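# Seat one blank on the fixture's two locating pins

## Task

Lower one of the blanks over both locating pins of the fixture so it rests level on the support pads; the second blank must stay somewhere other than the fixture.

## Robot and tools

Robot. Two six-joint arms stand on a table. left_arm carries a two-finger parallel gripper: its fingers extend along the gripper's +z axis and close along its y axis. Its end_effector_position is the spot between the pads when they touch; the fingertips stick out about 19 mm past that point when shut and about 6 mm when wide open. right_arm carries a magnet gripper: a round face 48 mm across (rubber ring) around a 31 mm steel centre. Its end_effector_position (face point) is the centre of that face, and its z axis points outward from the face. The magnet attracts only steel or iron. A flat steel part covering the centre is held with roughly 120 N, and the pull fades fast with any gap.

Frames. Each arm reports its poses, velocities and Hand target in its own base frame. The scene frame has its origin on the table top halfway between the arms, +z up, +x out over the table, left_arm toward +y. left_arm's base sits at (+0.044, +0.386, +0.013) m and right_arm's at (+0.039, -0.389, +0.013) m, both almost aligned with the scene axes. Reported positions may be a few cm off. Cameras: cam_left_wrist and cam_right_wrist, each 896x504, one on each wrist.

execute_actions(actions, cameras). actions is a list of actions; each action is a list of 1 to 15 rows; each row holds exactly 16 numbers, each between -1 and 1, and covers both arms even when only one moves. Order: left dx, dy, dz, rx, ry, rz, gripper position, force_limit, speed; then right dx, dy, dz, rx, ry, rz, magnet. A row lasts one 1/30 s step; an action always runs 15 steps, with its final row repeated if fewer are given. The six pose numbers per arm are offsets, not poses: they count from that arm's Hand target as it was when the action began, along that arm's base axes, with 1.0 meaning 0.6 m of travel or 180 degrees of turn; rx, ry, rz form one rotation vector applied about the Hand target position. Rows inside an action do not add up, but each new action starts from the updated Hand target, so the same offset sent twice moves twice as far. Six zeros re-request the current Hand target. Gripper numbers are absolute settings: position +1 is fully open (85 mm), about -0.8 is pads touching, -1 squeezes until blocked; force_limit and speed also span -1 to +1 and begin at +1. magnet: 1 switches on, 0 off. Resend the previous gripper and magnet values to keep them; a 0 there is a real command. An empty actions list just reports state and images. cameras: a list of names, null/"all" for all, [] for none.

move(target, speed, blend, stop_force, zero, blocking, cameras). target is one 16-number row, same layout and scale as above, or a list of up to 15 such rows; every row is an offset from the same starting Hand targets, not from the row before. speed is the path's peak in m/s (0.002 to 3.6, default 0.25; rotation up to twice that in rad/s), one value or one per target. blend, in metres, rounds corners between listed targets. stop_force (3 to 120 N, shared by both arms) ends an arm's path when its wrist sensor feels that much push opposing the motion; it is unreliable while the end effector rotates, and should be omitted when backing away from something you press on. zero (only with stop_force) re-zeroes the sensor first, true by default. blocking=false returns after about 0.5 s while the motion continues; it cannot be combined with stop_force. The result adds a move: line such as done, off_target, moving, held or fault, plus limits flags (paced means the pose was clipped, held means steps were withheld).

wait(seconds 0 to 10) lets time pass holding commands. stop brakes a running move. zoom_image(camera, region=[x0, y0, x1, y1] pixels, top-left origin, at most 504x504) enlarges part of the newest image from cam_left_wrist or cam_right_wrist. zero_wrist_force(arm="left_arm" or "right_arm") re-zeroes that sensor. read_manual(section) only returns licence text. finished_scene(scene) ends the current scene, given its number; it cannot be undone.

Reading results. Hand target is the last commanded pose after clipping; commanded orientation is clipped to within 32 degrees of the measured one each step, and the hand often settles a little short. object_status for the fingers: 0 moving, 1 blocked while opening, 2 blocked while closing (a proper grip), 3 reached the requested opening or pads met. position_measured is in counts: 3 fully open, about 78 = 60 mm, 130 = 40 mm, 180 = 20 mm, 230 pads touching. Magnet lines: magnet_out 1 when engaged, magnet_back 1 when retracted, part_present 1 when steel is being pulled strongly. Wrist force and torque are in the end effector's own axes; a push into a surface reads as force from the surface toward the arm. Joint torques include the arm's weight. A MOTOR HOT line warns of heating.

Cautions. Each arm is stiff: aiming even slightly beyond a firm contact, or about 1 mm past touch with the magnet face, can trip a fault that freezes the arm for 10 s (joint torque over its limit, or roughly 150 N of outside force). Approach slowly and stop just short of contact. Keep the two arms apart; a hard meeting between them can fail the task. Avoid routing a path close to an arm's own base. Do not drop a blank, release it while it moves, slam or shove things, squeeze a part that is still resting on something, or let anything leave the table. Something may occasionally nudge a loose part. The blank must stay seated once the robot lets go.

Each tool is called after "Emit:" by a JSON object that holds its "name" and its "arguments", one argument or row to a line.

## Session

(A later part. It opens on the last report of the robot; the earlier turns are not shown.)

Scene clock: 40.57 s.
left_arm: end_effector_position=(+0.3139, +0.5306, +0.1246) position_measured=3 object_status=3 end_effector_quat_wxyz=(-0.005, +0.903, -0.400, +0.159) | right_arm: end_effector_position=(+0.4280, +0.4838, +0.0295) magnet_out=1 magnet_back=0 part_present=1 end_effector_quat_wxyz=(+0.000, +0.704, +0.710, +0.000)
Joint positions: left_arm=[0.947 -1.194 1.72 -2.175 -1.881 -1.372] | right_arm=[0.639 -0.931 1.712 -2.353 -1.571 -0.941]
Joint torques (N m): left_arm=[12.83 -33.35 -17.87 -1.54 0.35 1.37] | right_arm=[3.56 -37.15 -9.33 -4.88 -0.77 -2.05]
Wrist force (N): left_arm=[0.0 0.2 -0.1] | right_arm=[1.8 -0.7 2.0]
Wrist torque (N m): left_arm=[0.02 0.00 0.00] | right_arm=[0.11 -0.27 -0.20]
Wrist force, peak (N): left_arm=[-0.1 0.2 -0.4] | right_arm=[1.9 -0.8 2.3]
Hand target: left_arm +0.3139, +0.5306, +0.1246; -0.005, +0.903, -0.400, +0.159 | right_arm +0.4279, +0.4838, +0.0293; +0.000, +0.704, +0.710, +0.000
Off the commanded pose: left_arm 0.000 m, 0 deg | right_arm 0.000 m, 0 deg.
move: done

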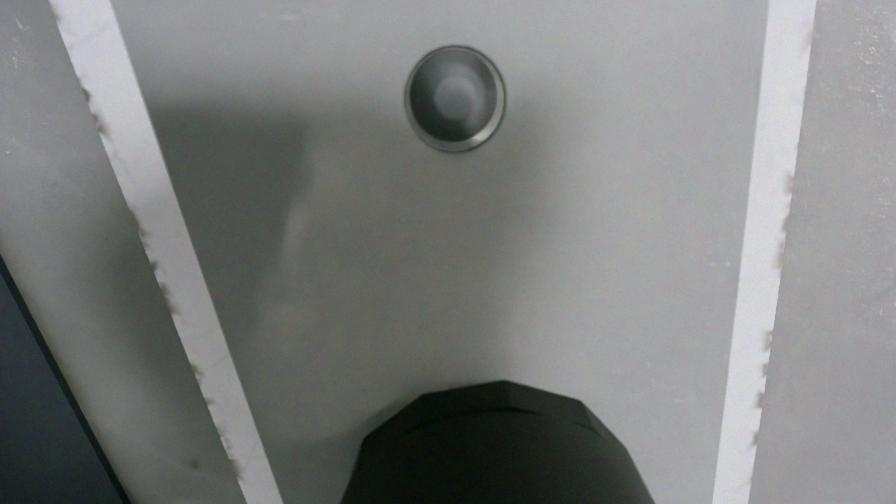

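Emit:
{"name": "move", "arguments": {
  "target": [0,0,0,0,0,0,1,1,1,-0.0007,0,-0.01,0,0,0,1],
  "speed": 0.015,
  "stop_force": 5,
  "cameras": ["cam_right_wrist"]
}}

Emit:
{"name": "zoom_image", "arguments": {
  "camera": "cam_right_wrist",
  "region": [386, 30, 526, 170]
}}

Scene clock: 42.20 s.
left_arm: end_effector_position=(+0.3139, +0.5306, +0.1246) position_measured=3 object_status=3 end_effector_quat_wxyz=(-0.005, +0.903, -0.400, +0.159) | right_arm: end_effector_position=(+0.4275, +0.4838, +0.0233) magnet_out=1 magnet_back=0 part_present=1 end_effector_quat_wxyz=(+0.000, +0.704, +0.710, +0.000)
Joint positions: left_arm=[0.947 -1.194 1.72 -2.175 -1.881 -1.372] | right_arm=[0.639 -0.922 1.716 -2.366 -1.571 -0.941]
Joint torques (N m): left_arm=[11.06 -33.71 -18.1 -1.37 0.31 1.46] | right_arm=[7.61 -37.23 -10.38 -4.88 0.76 1.72]
Wrist force (N): left_arm=[0.2 0.2 -0.2] | right_arm=[1.9 -0.8 2.2]
Wrist torque (N m): left_arm=[0.03 -0.04 0.00] | right_arm=[0.10 -0.27 -0.21]
Wrist force, peak (N): left_arm=[0.2 -0.2 -0.4] | right_arm=[2.0 -0.8 2.4]
Hand target: left_arm +0.3139, +0.5306, +0.1246; -0.005, +0.903, -0.400, +0.159 | right_arm +0.4275, +0.4838, +0.0233; +0.000, +0.704, +0.710, +0.000
Off the commanded pose: left_arm 0.000 m, 0 deg | right_arm 0.000 m, 0 deg.
move: done

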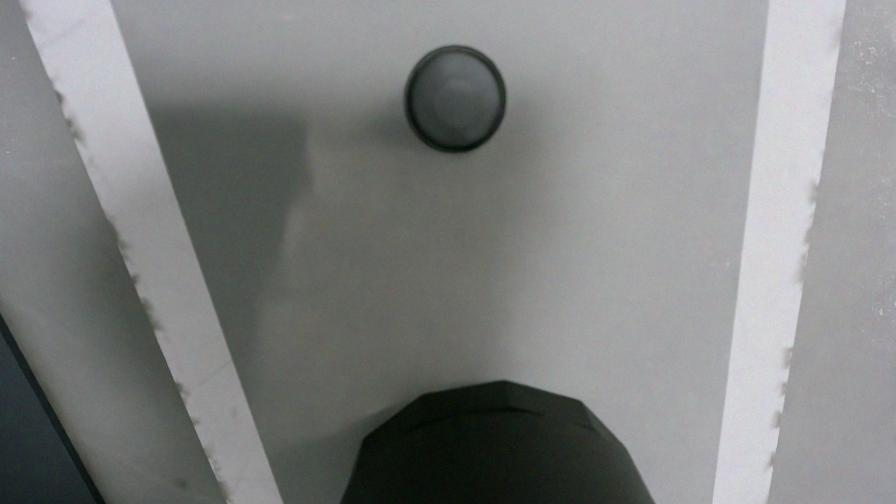

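Scaled by 3.600 (camera's finer frame: 1280x720).

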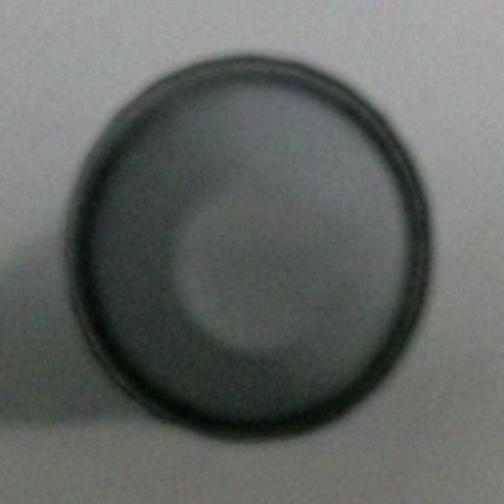

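Emit:
{"name": "move", "arguments": {
  "target": [0,0,0,0,0,0,1,1,1,0,0,-0.05,0,0,0,1],
  "speed": 0.008,
  "stop_force": 5,
  "cameras": ["cam_right_wrist"]
}}

Scene clock: 44.23 s.
left_arm: end_effector_position=(+0.3139, +0.5306, +0.1246) position_measured=3 object_status=3 end_effector_quat_wxyz=(-0.005, +0.903, -0.400, +0.159) | right_arm: end_effector_position=(+0.4275, +0.4839, +0.0188) magnet_out=1 magnet_back=0 part_present=1 end_effector_quat_wxyz=(+0.000, +0.704, +0.710, +0.001)
Joint positions: left_arm=[0.947 -1.194 1.72 -2.175 -1.881 -1.372] | right_arm=[0.639 -0.914 1.717 -2.375 -1.571 -0.941]
Joint torques (N m): left_arm=[12.12 -33.87 -19.4 -1.62 0.58 1.08] | right_arm=[0.45 -48.69 -22.11 1.53 -1.55 1.69]
Wrist force (N): left_arm=[0.0 0.1 -0.2] | right_arm=[17.8 2.0 0.6]
Wrist torque (N m): left_arm=[0.02 0.01 0.00] | right_arm=[-0.10 -0.15 -0.46]
Wrist force, peak (N): left_arm=[0.2 0.2 -0.4] | right_arm=[18.8 0.7 0.1]
Hand target: left_arm +0.3139, +0.5306, +0.1246; -0.005, +0.903, -0.400, +0.159 | right_arm +0.4275, +0.4839, +0.0188; +0.000, +0.704, +0.710, +0.001 (not the last commanded pose)
Off the commanded pose: left_arm 0.000 m, 0 deg | right_arm 0.025 m, 0 deg.
move: contact (right_arm)

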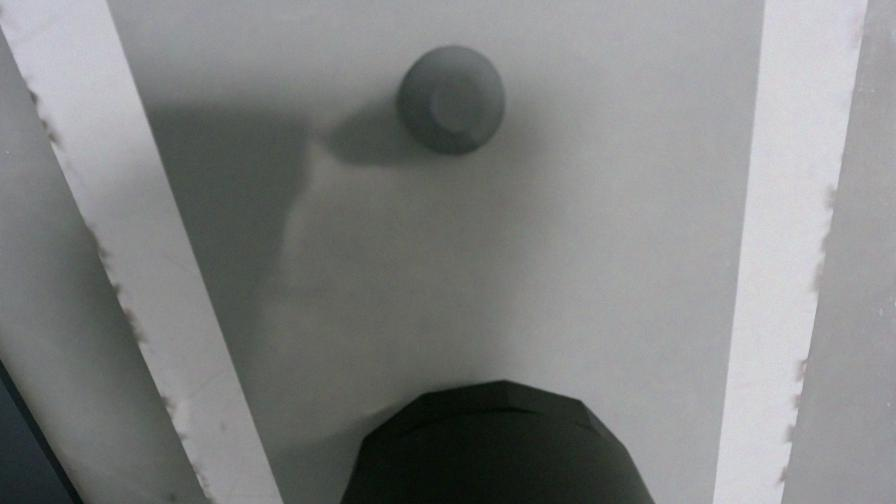

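Emit:
{"name": "move", "arguments": {
  "target": [0,0,0,0,0,0,1,1,1,0,0.0007,0.001,0,0,0,1],
  "cameras": []
}}

Emit:
{"name": "move", "arguments": {
  "target": [0,0,0,0,0,0,1,1,1,0,0,-0.05,0,0,0,1],
  "speed": 0.008,
  "stop_force": 5,
  "cameras": ["cam_right_wrist"]
}}

Scene clock: 45.07 s.
left_arm: end_effector_position=(+0.3139, +0.5306, +0.1246) position_measured=3 object_status=3 end_effector_quat_wxyz=(-0.005, +0.903, -0.400, +0.159) | right_arm: end_effector_position=(+0.4275, +0.4843, +0.0194) magnet_out=1 magnet_back=0 part_present=1 end_effector_quat_wxyz=(+0.000, +0.704, +0.710, +0.000)
Joint positions: left_arm=[0.947 -1.194 1.72 -2.175 -1.881 -1.372] | right_arm=[0.64 -0.914 1.716 -2.373 -1.571 -0.94]
Joint torques (N m): left_arm=[12.16 -32.36 -18.84 -1.45 0.34 1.54] | right_arm=[8.67 -52.03 -28.8 -1.34 -1.42 1.78]
Wrist force (N): left_arm=[0.0 0.0 -0.5] | right_arm=[1.8 -0.9 2.0]
Wrist torque (N m): left_arm=[0.01 0.00 0.00] | right_arm=[0.10 -0.24 -0.22]
Wrist force, peak (N): left_arm=[0.0 0.0 -0.5] | right_arm=[17.7 1.9 0.9]
Hand target: left_arm +0.3139, +0.5306, +0.1246; -0.005, +0.903, -0.400, +0.159 | right_arm +0.4275, +0.4843, +0.0194; +0.000, +0.704, +0.710, +0.001
Off the commanded pose: left_arm 0.000 m, 0 deg | right_arm 0.000 m, 0 deg.
move: done

Scene clock: 47.17 s.
left_arm: end_effector_position=(+0.3139, +0.5306, +0.1246) position_measured=3 object_status=3 end_effector_quat_wxyz=(-0.005, +0.903, -0.400, +0.159) | right_arm: end_effector_position=(+0.4275, +0.4843, +0.0121) magnet_out=1 magnet_back=0 part_present=1 end_effector_quat_wxyz=(+0.000, +0.704, +0.710, +0.000)
Joint positions: left_arm=[0.947 -1.194 1.72 -2.175 -1.881 -1.372] | right_arm=[0.64 -0.902 1.718 -2.388 -1.571 -0.94]
Joint torques (N m): left_arm=[13.02 -33.49 -17.4 -1.66 0.44 1.32] | right_arm=[-2.9 -52.99 -22.76 -0.09 0.22 1.74]
Wrist force (N): left_arm=[0.1 0.2 -0.2] | right_arm=[9.4 -0.5 0.9]
Wrist torque (N m): left_arm=[0.03 -0.01 0.00] | right_arm=[-0.03 -0.24 -0.82]
Wrist force, peak (N): left_arm=[0.4 0.3 -0.1] | right_arm=[1.7 -6.0 -14.7]
Hand target: left_arm +0.3139, +0.5306, +0.1246; -0.005, +0.903, -0.400, +0.159 | right_arm +0.4275, +0.4843, +0.0121; +0.000, +0.704, +0.710, +0.001 (not the last commanded pose)
Off the commanded pose: left_arm 0.000 m, 0 deg | right_arm 0.023 m, 0 deg.
move: contact (right_arm)

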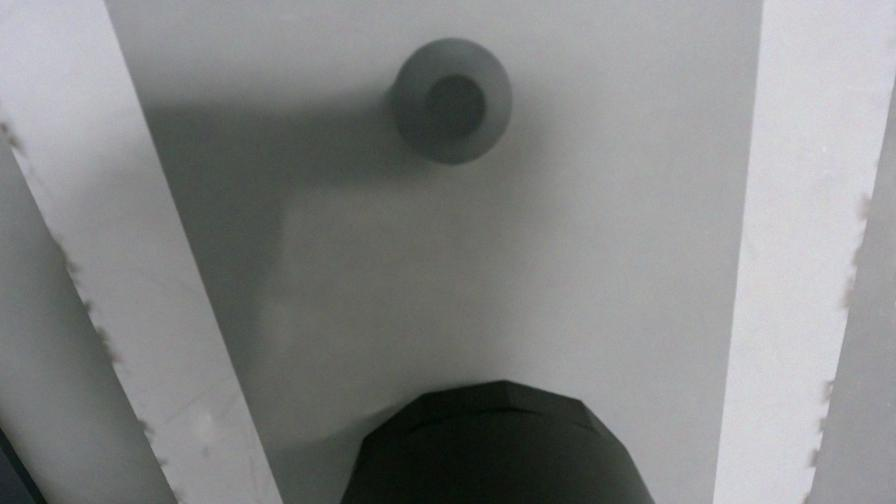

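Emit:
{"name": "move", "arguments": {
  "target": [0,0,0,0,0,0,1,1,1,0,0.0005,0.001,0,0,0.002,1],
  "cameras": []
}}

Emit:
{"name": "move", "arguments": {
  "target": [0,0,0,0,0,0,1,1,1,0,0,-0.05,0,0,0,1],
  "speed": 0.008,
  "stop_force": 5,
  "cameras": ["cam_right_wrist"]
}}

Scene clock: 48.00 s.
left_arm: end_effector_position=(+0.3139, +0.5306, +0.1246) position_measured=3 object_status=3 end_effector_quat_wxyz=(-0.005, +0.903, -0.400, +0.159) | right_arm: end_effector_position=(+0.4275, +0.4846, +0.0127) magnet_out=1 magnet_back=0 part_present=1 end_effector_quat_wxyz=(+0.000, +0.702, +0.712, +0.000)
Joint positions: left_arm=[0.947 -1.194 1.72 -2.175 -1.881 -1.372] | right_arm=[0.64 -0.902 1.717 -2.387 -1.571 -0.946]
Joint torques (N m): left_arm=[13.94 -31.85 -18.85 -1.36 0.3 1.26] | right_arm=[10.04 -53.51 -29.07 -1.71 0.29 -2.51]
Wrist force (N): left_arm=[0.0 0.0 0.0] | right_arm=[-0.1 -0.5 3.0]
Wrist torque (N m): left_arm=[0.00 -0.01 0.00] | right_arm=[0.12 -0.28 0.21]
Wrist force, peak (N): left_arm=[0.0 0.2 -0.3] | right_arm=[9.4 -0.2 2.0]
Hand target: left_arm +0.3139, +0.5306, +0.1246; -0.005, +0.903, -0.400, +0.159 | right_arm +0.4275, +0.4846, +0.0127; +0.000, +0.702, +0.713, +0.001
Off the commanded pose: left_arm 0.000 m, 0 deg | right_arm 0.000 m, 0 deg.
move: done

Scene clock: 49.20 s.
left_arm: end_effector_position=(+0.3139, +0.5306, +0.1246) position_measured=3 object_status=3 end_effector_quat_wxyz=(-0.005, +0.903, -0.400, +0.159) | right_arm: end_effector_position=(+0.4275, +0.4847, +0.0122) magnet_out=1 magnet_back=0 part_present=1 end_effector_quat_wxyz=(+0.000, +0.702, +0.713, +0.001)
Joint positions: left_arm=[0.947 -1.194 1.72 -2.175 -1.881 -1.372] | right_arm=[0.64 -0.901 1.717 -2.388 -1.571 -0.946]
Joint torques (N m): left_arm=[13.66 -32.07 -18.62 -1.73 0.4 1.45] | right_arm=[4.29 -53.68 -17.32 -2.04 0.46 -2.08]
Wrist force (N): left_arm=[-0.1 0.0 -0.2] | right_arm=[-4.5 -1.4 1.3]
Wrist torque (N m): left_arm=[0.00 0.01 0.00] | right_arm=[0.02 -0.21 0.37]
Wrist force, peak (N): left_arm=[0.0 -0.2 -0.3] | right_arm=[-12.6 -12.5 -15.4]
Hand target: left_arm +0.3139, +0.5306, +0.1246; -0.005, +0.903, -0.400, +0.159 | right_arm +0.4275, +0.4847, +0.0122; +0.000, +0.702, +0.713, +0.001 (not the last commanded pose)
Off the commanded pose: left_arm 0.000 m, 0 deg | right_arm 0.030 m, 0 deg.
move: contact (right_arm)

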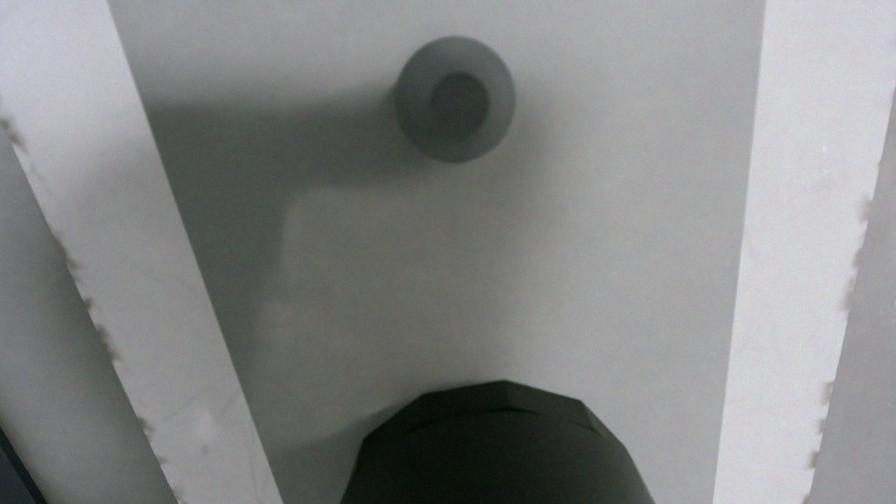

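Emit:
{"name": "move", "arguments": {
  "target": [
    [0,0,0,0,0,0,1,1,1,0,-0.0003,0.0005,0,0,-0.001,1],
    [0,0,0,0,0,0,1,1,1,0,-0.0003,-0.0005,0,0,-0.001,1]
  ],
  "speed": 0.02,
  "cameras": ["cam_right_wrist"]
}}

Scene clock: 51.33 s.
left_arm: end_effector_position=(+0.3139, +0.5306, +0.1246) position_measured=3 object_status=3 end_effector_quat_wxyz=(-0.005, +0.903, -0.400, +0.159) | right_arm: end_effector_position=(+0.4276, +0.4845, +0.0121) magnet_out=1 magnet_back=0 part_present=1 end_effector_quat_wxyz=(+0.000, +0.703, +0.711, +0.001)
Joint positions: left_arm=[0.947 -1.194 1.72 -2.175 -1.881 -1.372] | right_arm=[0.64 -0.901 1.718 -2.388 -1.571 -0.943]
Joint torques (N m): left_arm=[13.01 -32.13 -17.61 -1.36 0.37 1.04] | right_arm=[-8.72 -34.58 -10.35 -4.71 0.18 1.68]
Wrist force (N): left_arm=[0.1 0.0 0.0] | right_arm=[1.2 -2.4 -1.5]
Wrist torque (N m): left_arm=[0.01 -0.02 0.01] | right_arm=[0.16 -0.38 -0.24]
Wrist force, peak (N): left_arm=[0.1 0.3 -0.2] | right_arm=[-4.4 -1.4 3.2]
Hand target: left_arm +0.3139, +0.5306, +0.1246; -0.005, +0.903, -0.400, +0.159 | right_arm +0.4275, +0.4845, +0.0119; +0.000, +0.703, +0.711, +0.001
Off the commanded pose: left_arm 0.000 m, 0 deg | right_arm 0.000 m, 0 deg.
move: done

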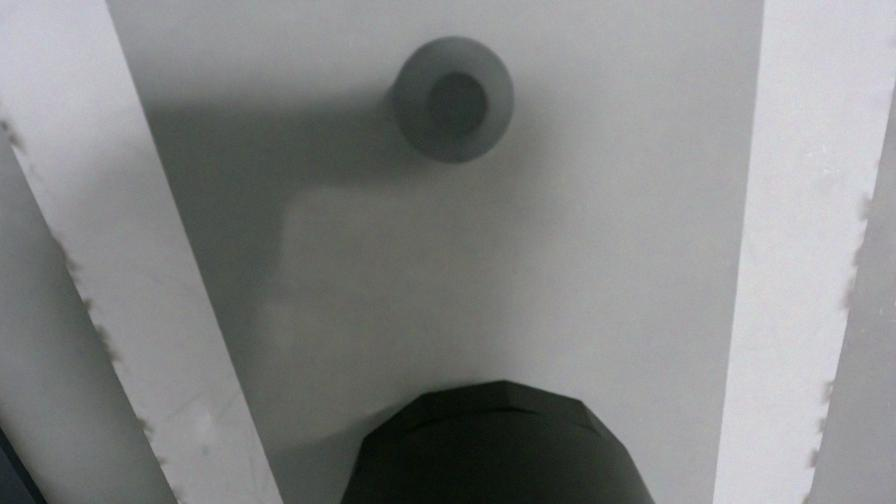

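Release, then lift.

Emit:
{"name": "move", "arguments": {
  "target": [
    [0,0,0,0,0,0,1,1,1,0,0,0.0003,0,0,0,0],
    [0,0,0,0,0,0,1,1,1,0,0,0.02,0,0,0,0],
    [0,0,0,0,0,0,1,1,1,-0.1,0,0.3,0,0,0,0]
  ],
  "speed": [0.02,0.03,0.25],
  "cameras": ["cam_right_wrist"]
}}

Emit:
{"name": "zoom_image", "arguments": {
  "camera": "cam_right_wrist",
  "region": [250, 0, 700, 480]
}}

Scene clock: 53.97 s.
left_arm: end_effector_position=(+0.3139, +0.5306, +0.1246) position_measured=3 object_status=3 end_effector_quat_wxyz=(-0.005, +0.903, -0.400, +0.159) | right_arm: end_effector_position=(+0.3676, +0.4845, +0.1918) magnet_out=0 magnet_back=1 part_present=0 end_effector_quat_wxyz=(+0.000, +0.703, +0.711, +0.001)
Joint positions: left_arm=[0.947 -1.194 1.72 -2.175 -1.881 -1.372] | right_arm=[0.701 -1.231 1.689 -2.03 -1.571 -0.882]
Joint torques (N m): left_arm=[13.15 -33.25 -19.66 -1.24 0.52 1.33] | right_arm=[8.35 -43.79 -33.04 -1.18 -1.27 1.7]
Wrist force (N): left_arm=[0.1 0.1 -0.2] | right_arm=[1.7 -1.0 -0.3]
Wrist torque (N m): left_arm=[0.02 -0.01 0.00] | right_arm=[0.04 -0.20 -0.20]
Wrist force, peak (N): left_arm=[0.1 0.4 -0.2] | right_arm=[-1.6 -6.8 -12.5]
Hand target: left_arm +0.3139, +0.5306, +0.1246; -0.005, +0.903, -0.400, +0.159 | right_arm +0.3675, +0.4845, +0.1919; +0.000, +0.703, +0.711, +0.001
Off the commanded pose: left_arm 0.000 m, 0 deg | right_arm 0.000 m, 0 deg.
move: done

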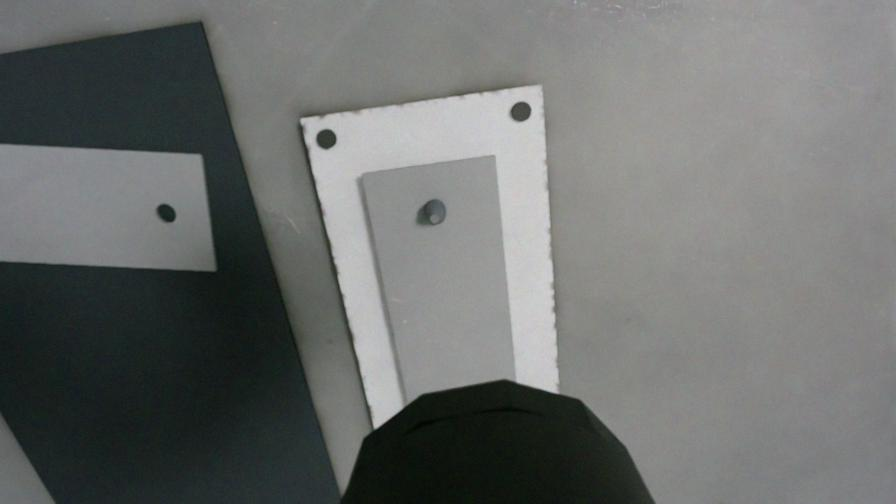

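Scaled by 1.050 (camera's finer frame: 1280x720).

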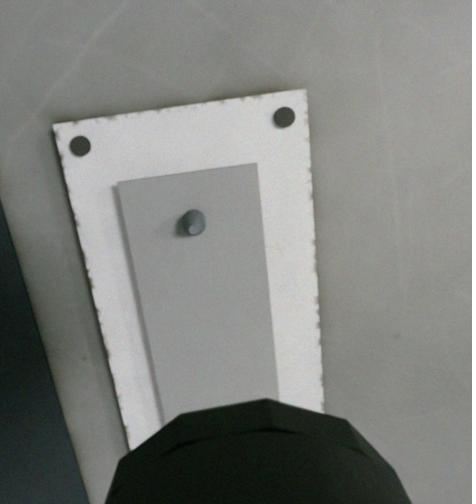

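Looks seated, but check the far pin.

Emit:
{"name": "move", "arguments": {
  "target": [0,0,0,0,0,0,1,1,1,0.17,0,0,0,0,0,0],
  "cameras": ["cam_right_wrist"]
}}

Emit:
{"name": "zoom_image", "arguments": {
  "camera": "cam_right_wrist",
  "region": [300, 0, 650, 350]
}}

Scene clock: 55.23 s.
left_arm: end_effector_position=(+0.3139, +0.5306, +0.1246) position_measured=3 object_status=3 end_effector_quat_wxyz=(-0.005, +0.903, -0.400, +0.159) | right_arm: end_effector_position=(+0.4694, +0.4845, +0.1919) magnet_out=0 magnet_back=1 part_present=0 end_effector_quat_wxyz=(+0.000, +0.703, +0.711, +0.001)
Joint positions: left_arm=[0.947 -1.194 1.72 -2.175 -1.881 -1.372] | right_arm=[0.602 -1.085 1.473 -1.96 -1.571 -0.981]
Joint torques (N m): left_arm=[12.83 -34.05 -19.64 -1.59 0.37 1.17] | right_arm=[-7.87 -34.17 -33.7 -0.89 1.3 -2.02]
Wrist force (N): left_arm=[0.1 0.0 -0.1] | right_arm=[1.6 -0.6 -0.1]
Wrist torque (N m): left_arm=[-0.01 -0.02 0.00] | right_arm=[0.08 -0.19 -0.22]
Wrist force, peak (N): left_arm=[0.3 0.1 -0.2] | right_arm=[2.1 -2.5 -0.5]
Hand target: left_arm +0.3139, +0.5306, +0.1246; -0.005, +0.903, -0.400, +0.159 | right_arm +0.4695, +0.4845, +0.1919; +0.000, +0.703, +0.711, +0.001
Off the commanded pose: left_arm 0.000 m, 0 deg | right_arm 0.000 m, 0 deg.
move: done

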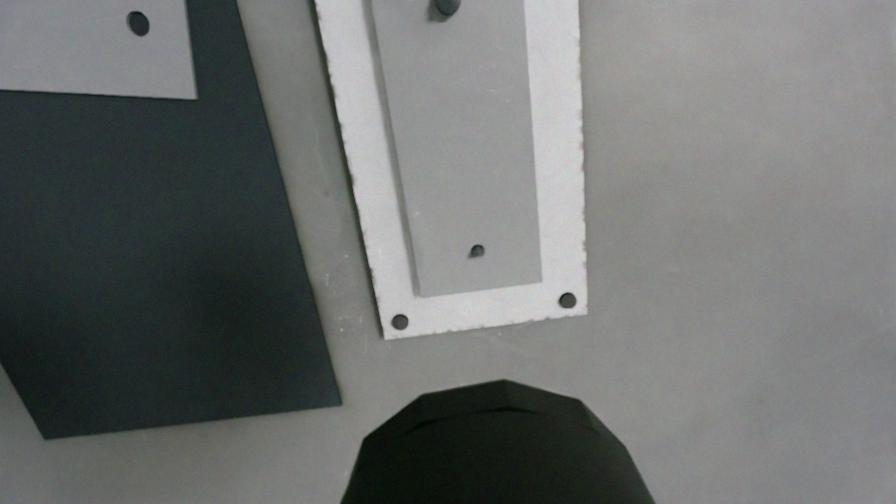

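Scaled by 1.440 (camera's finer frame: 1280x720).

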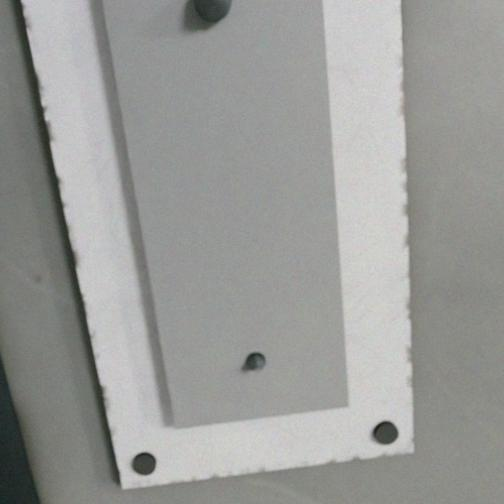

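Emit:
{"name": "finished_scene", "arguments": {
  "scene": 1
}}

The scene is finished: the task was done.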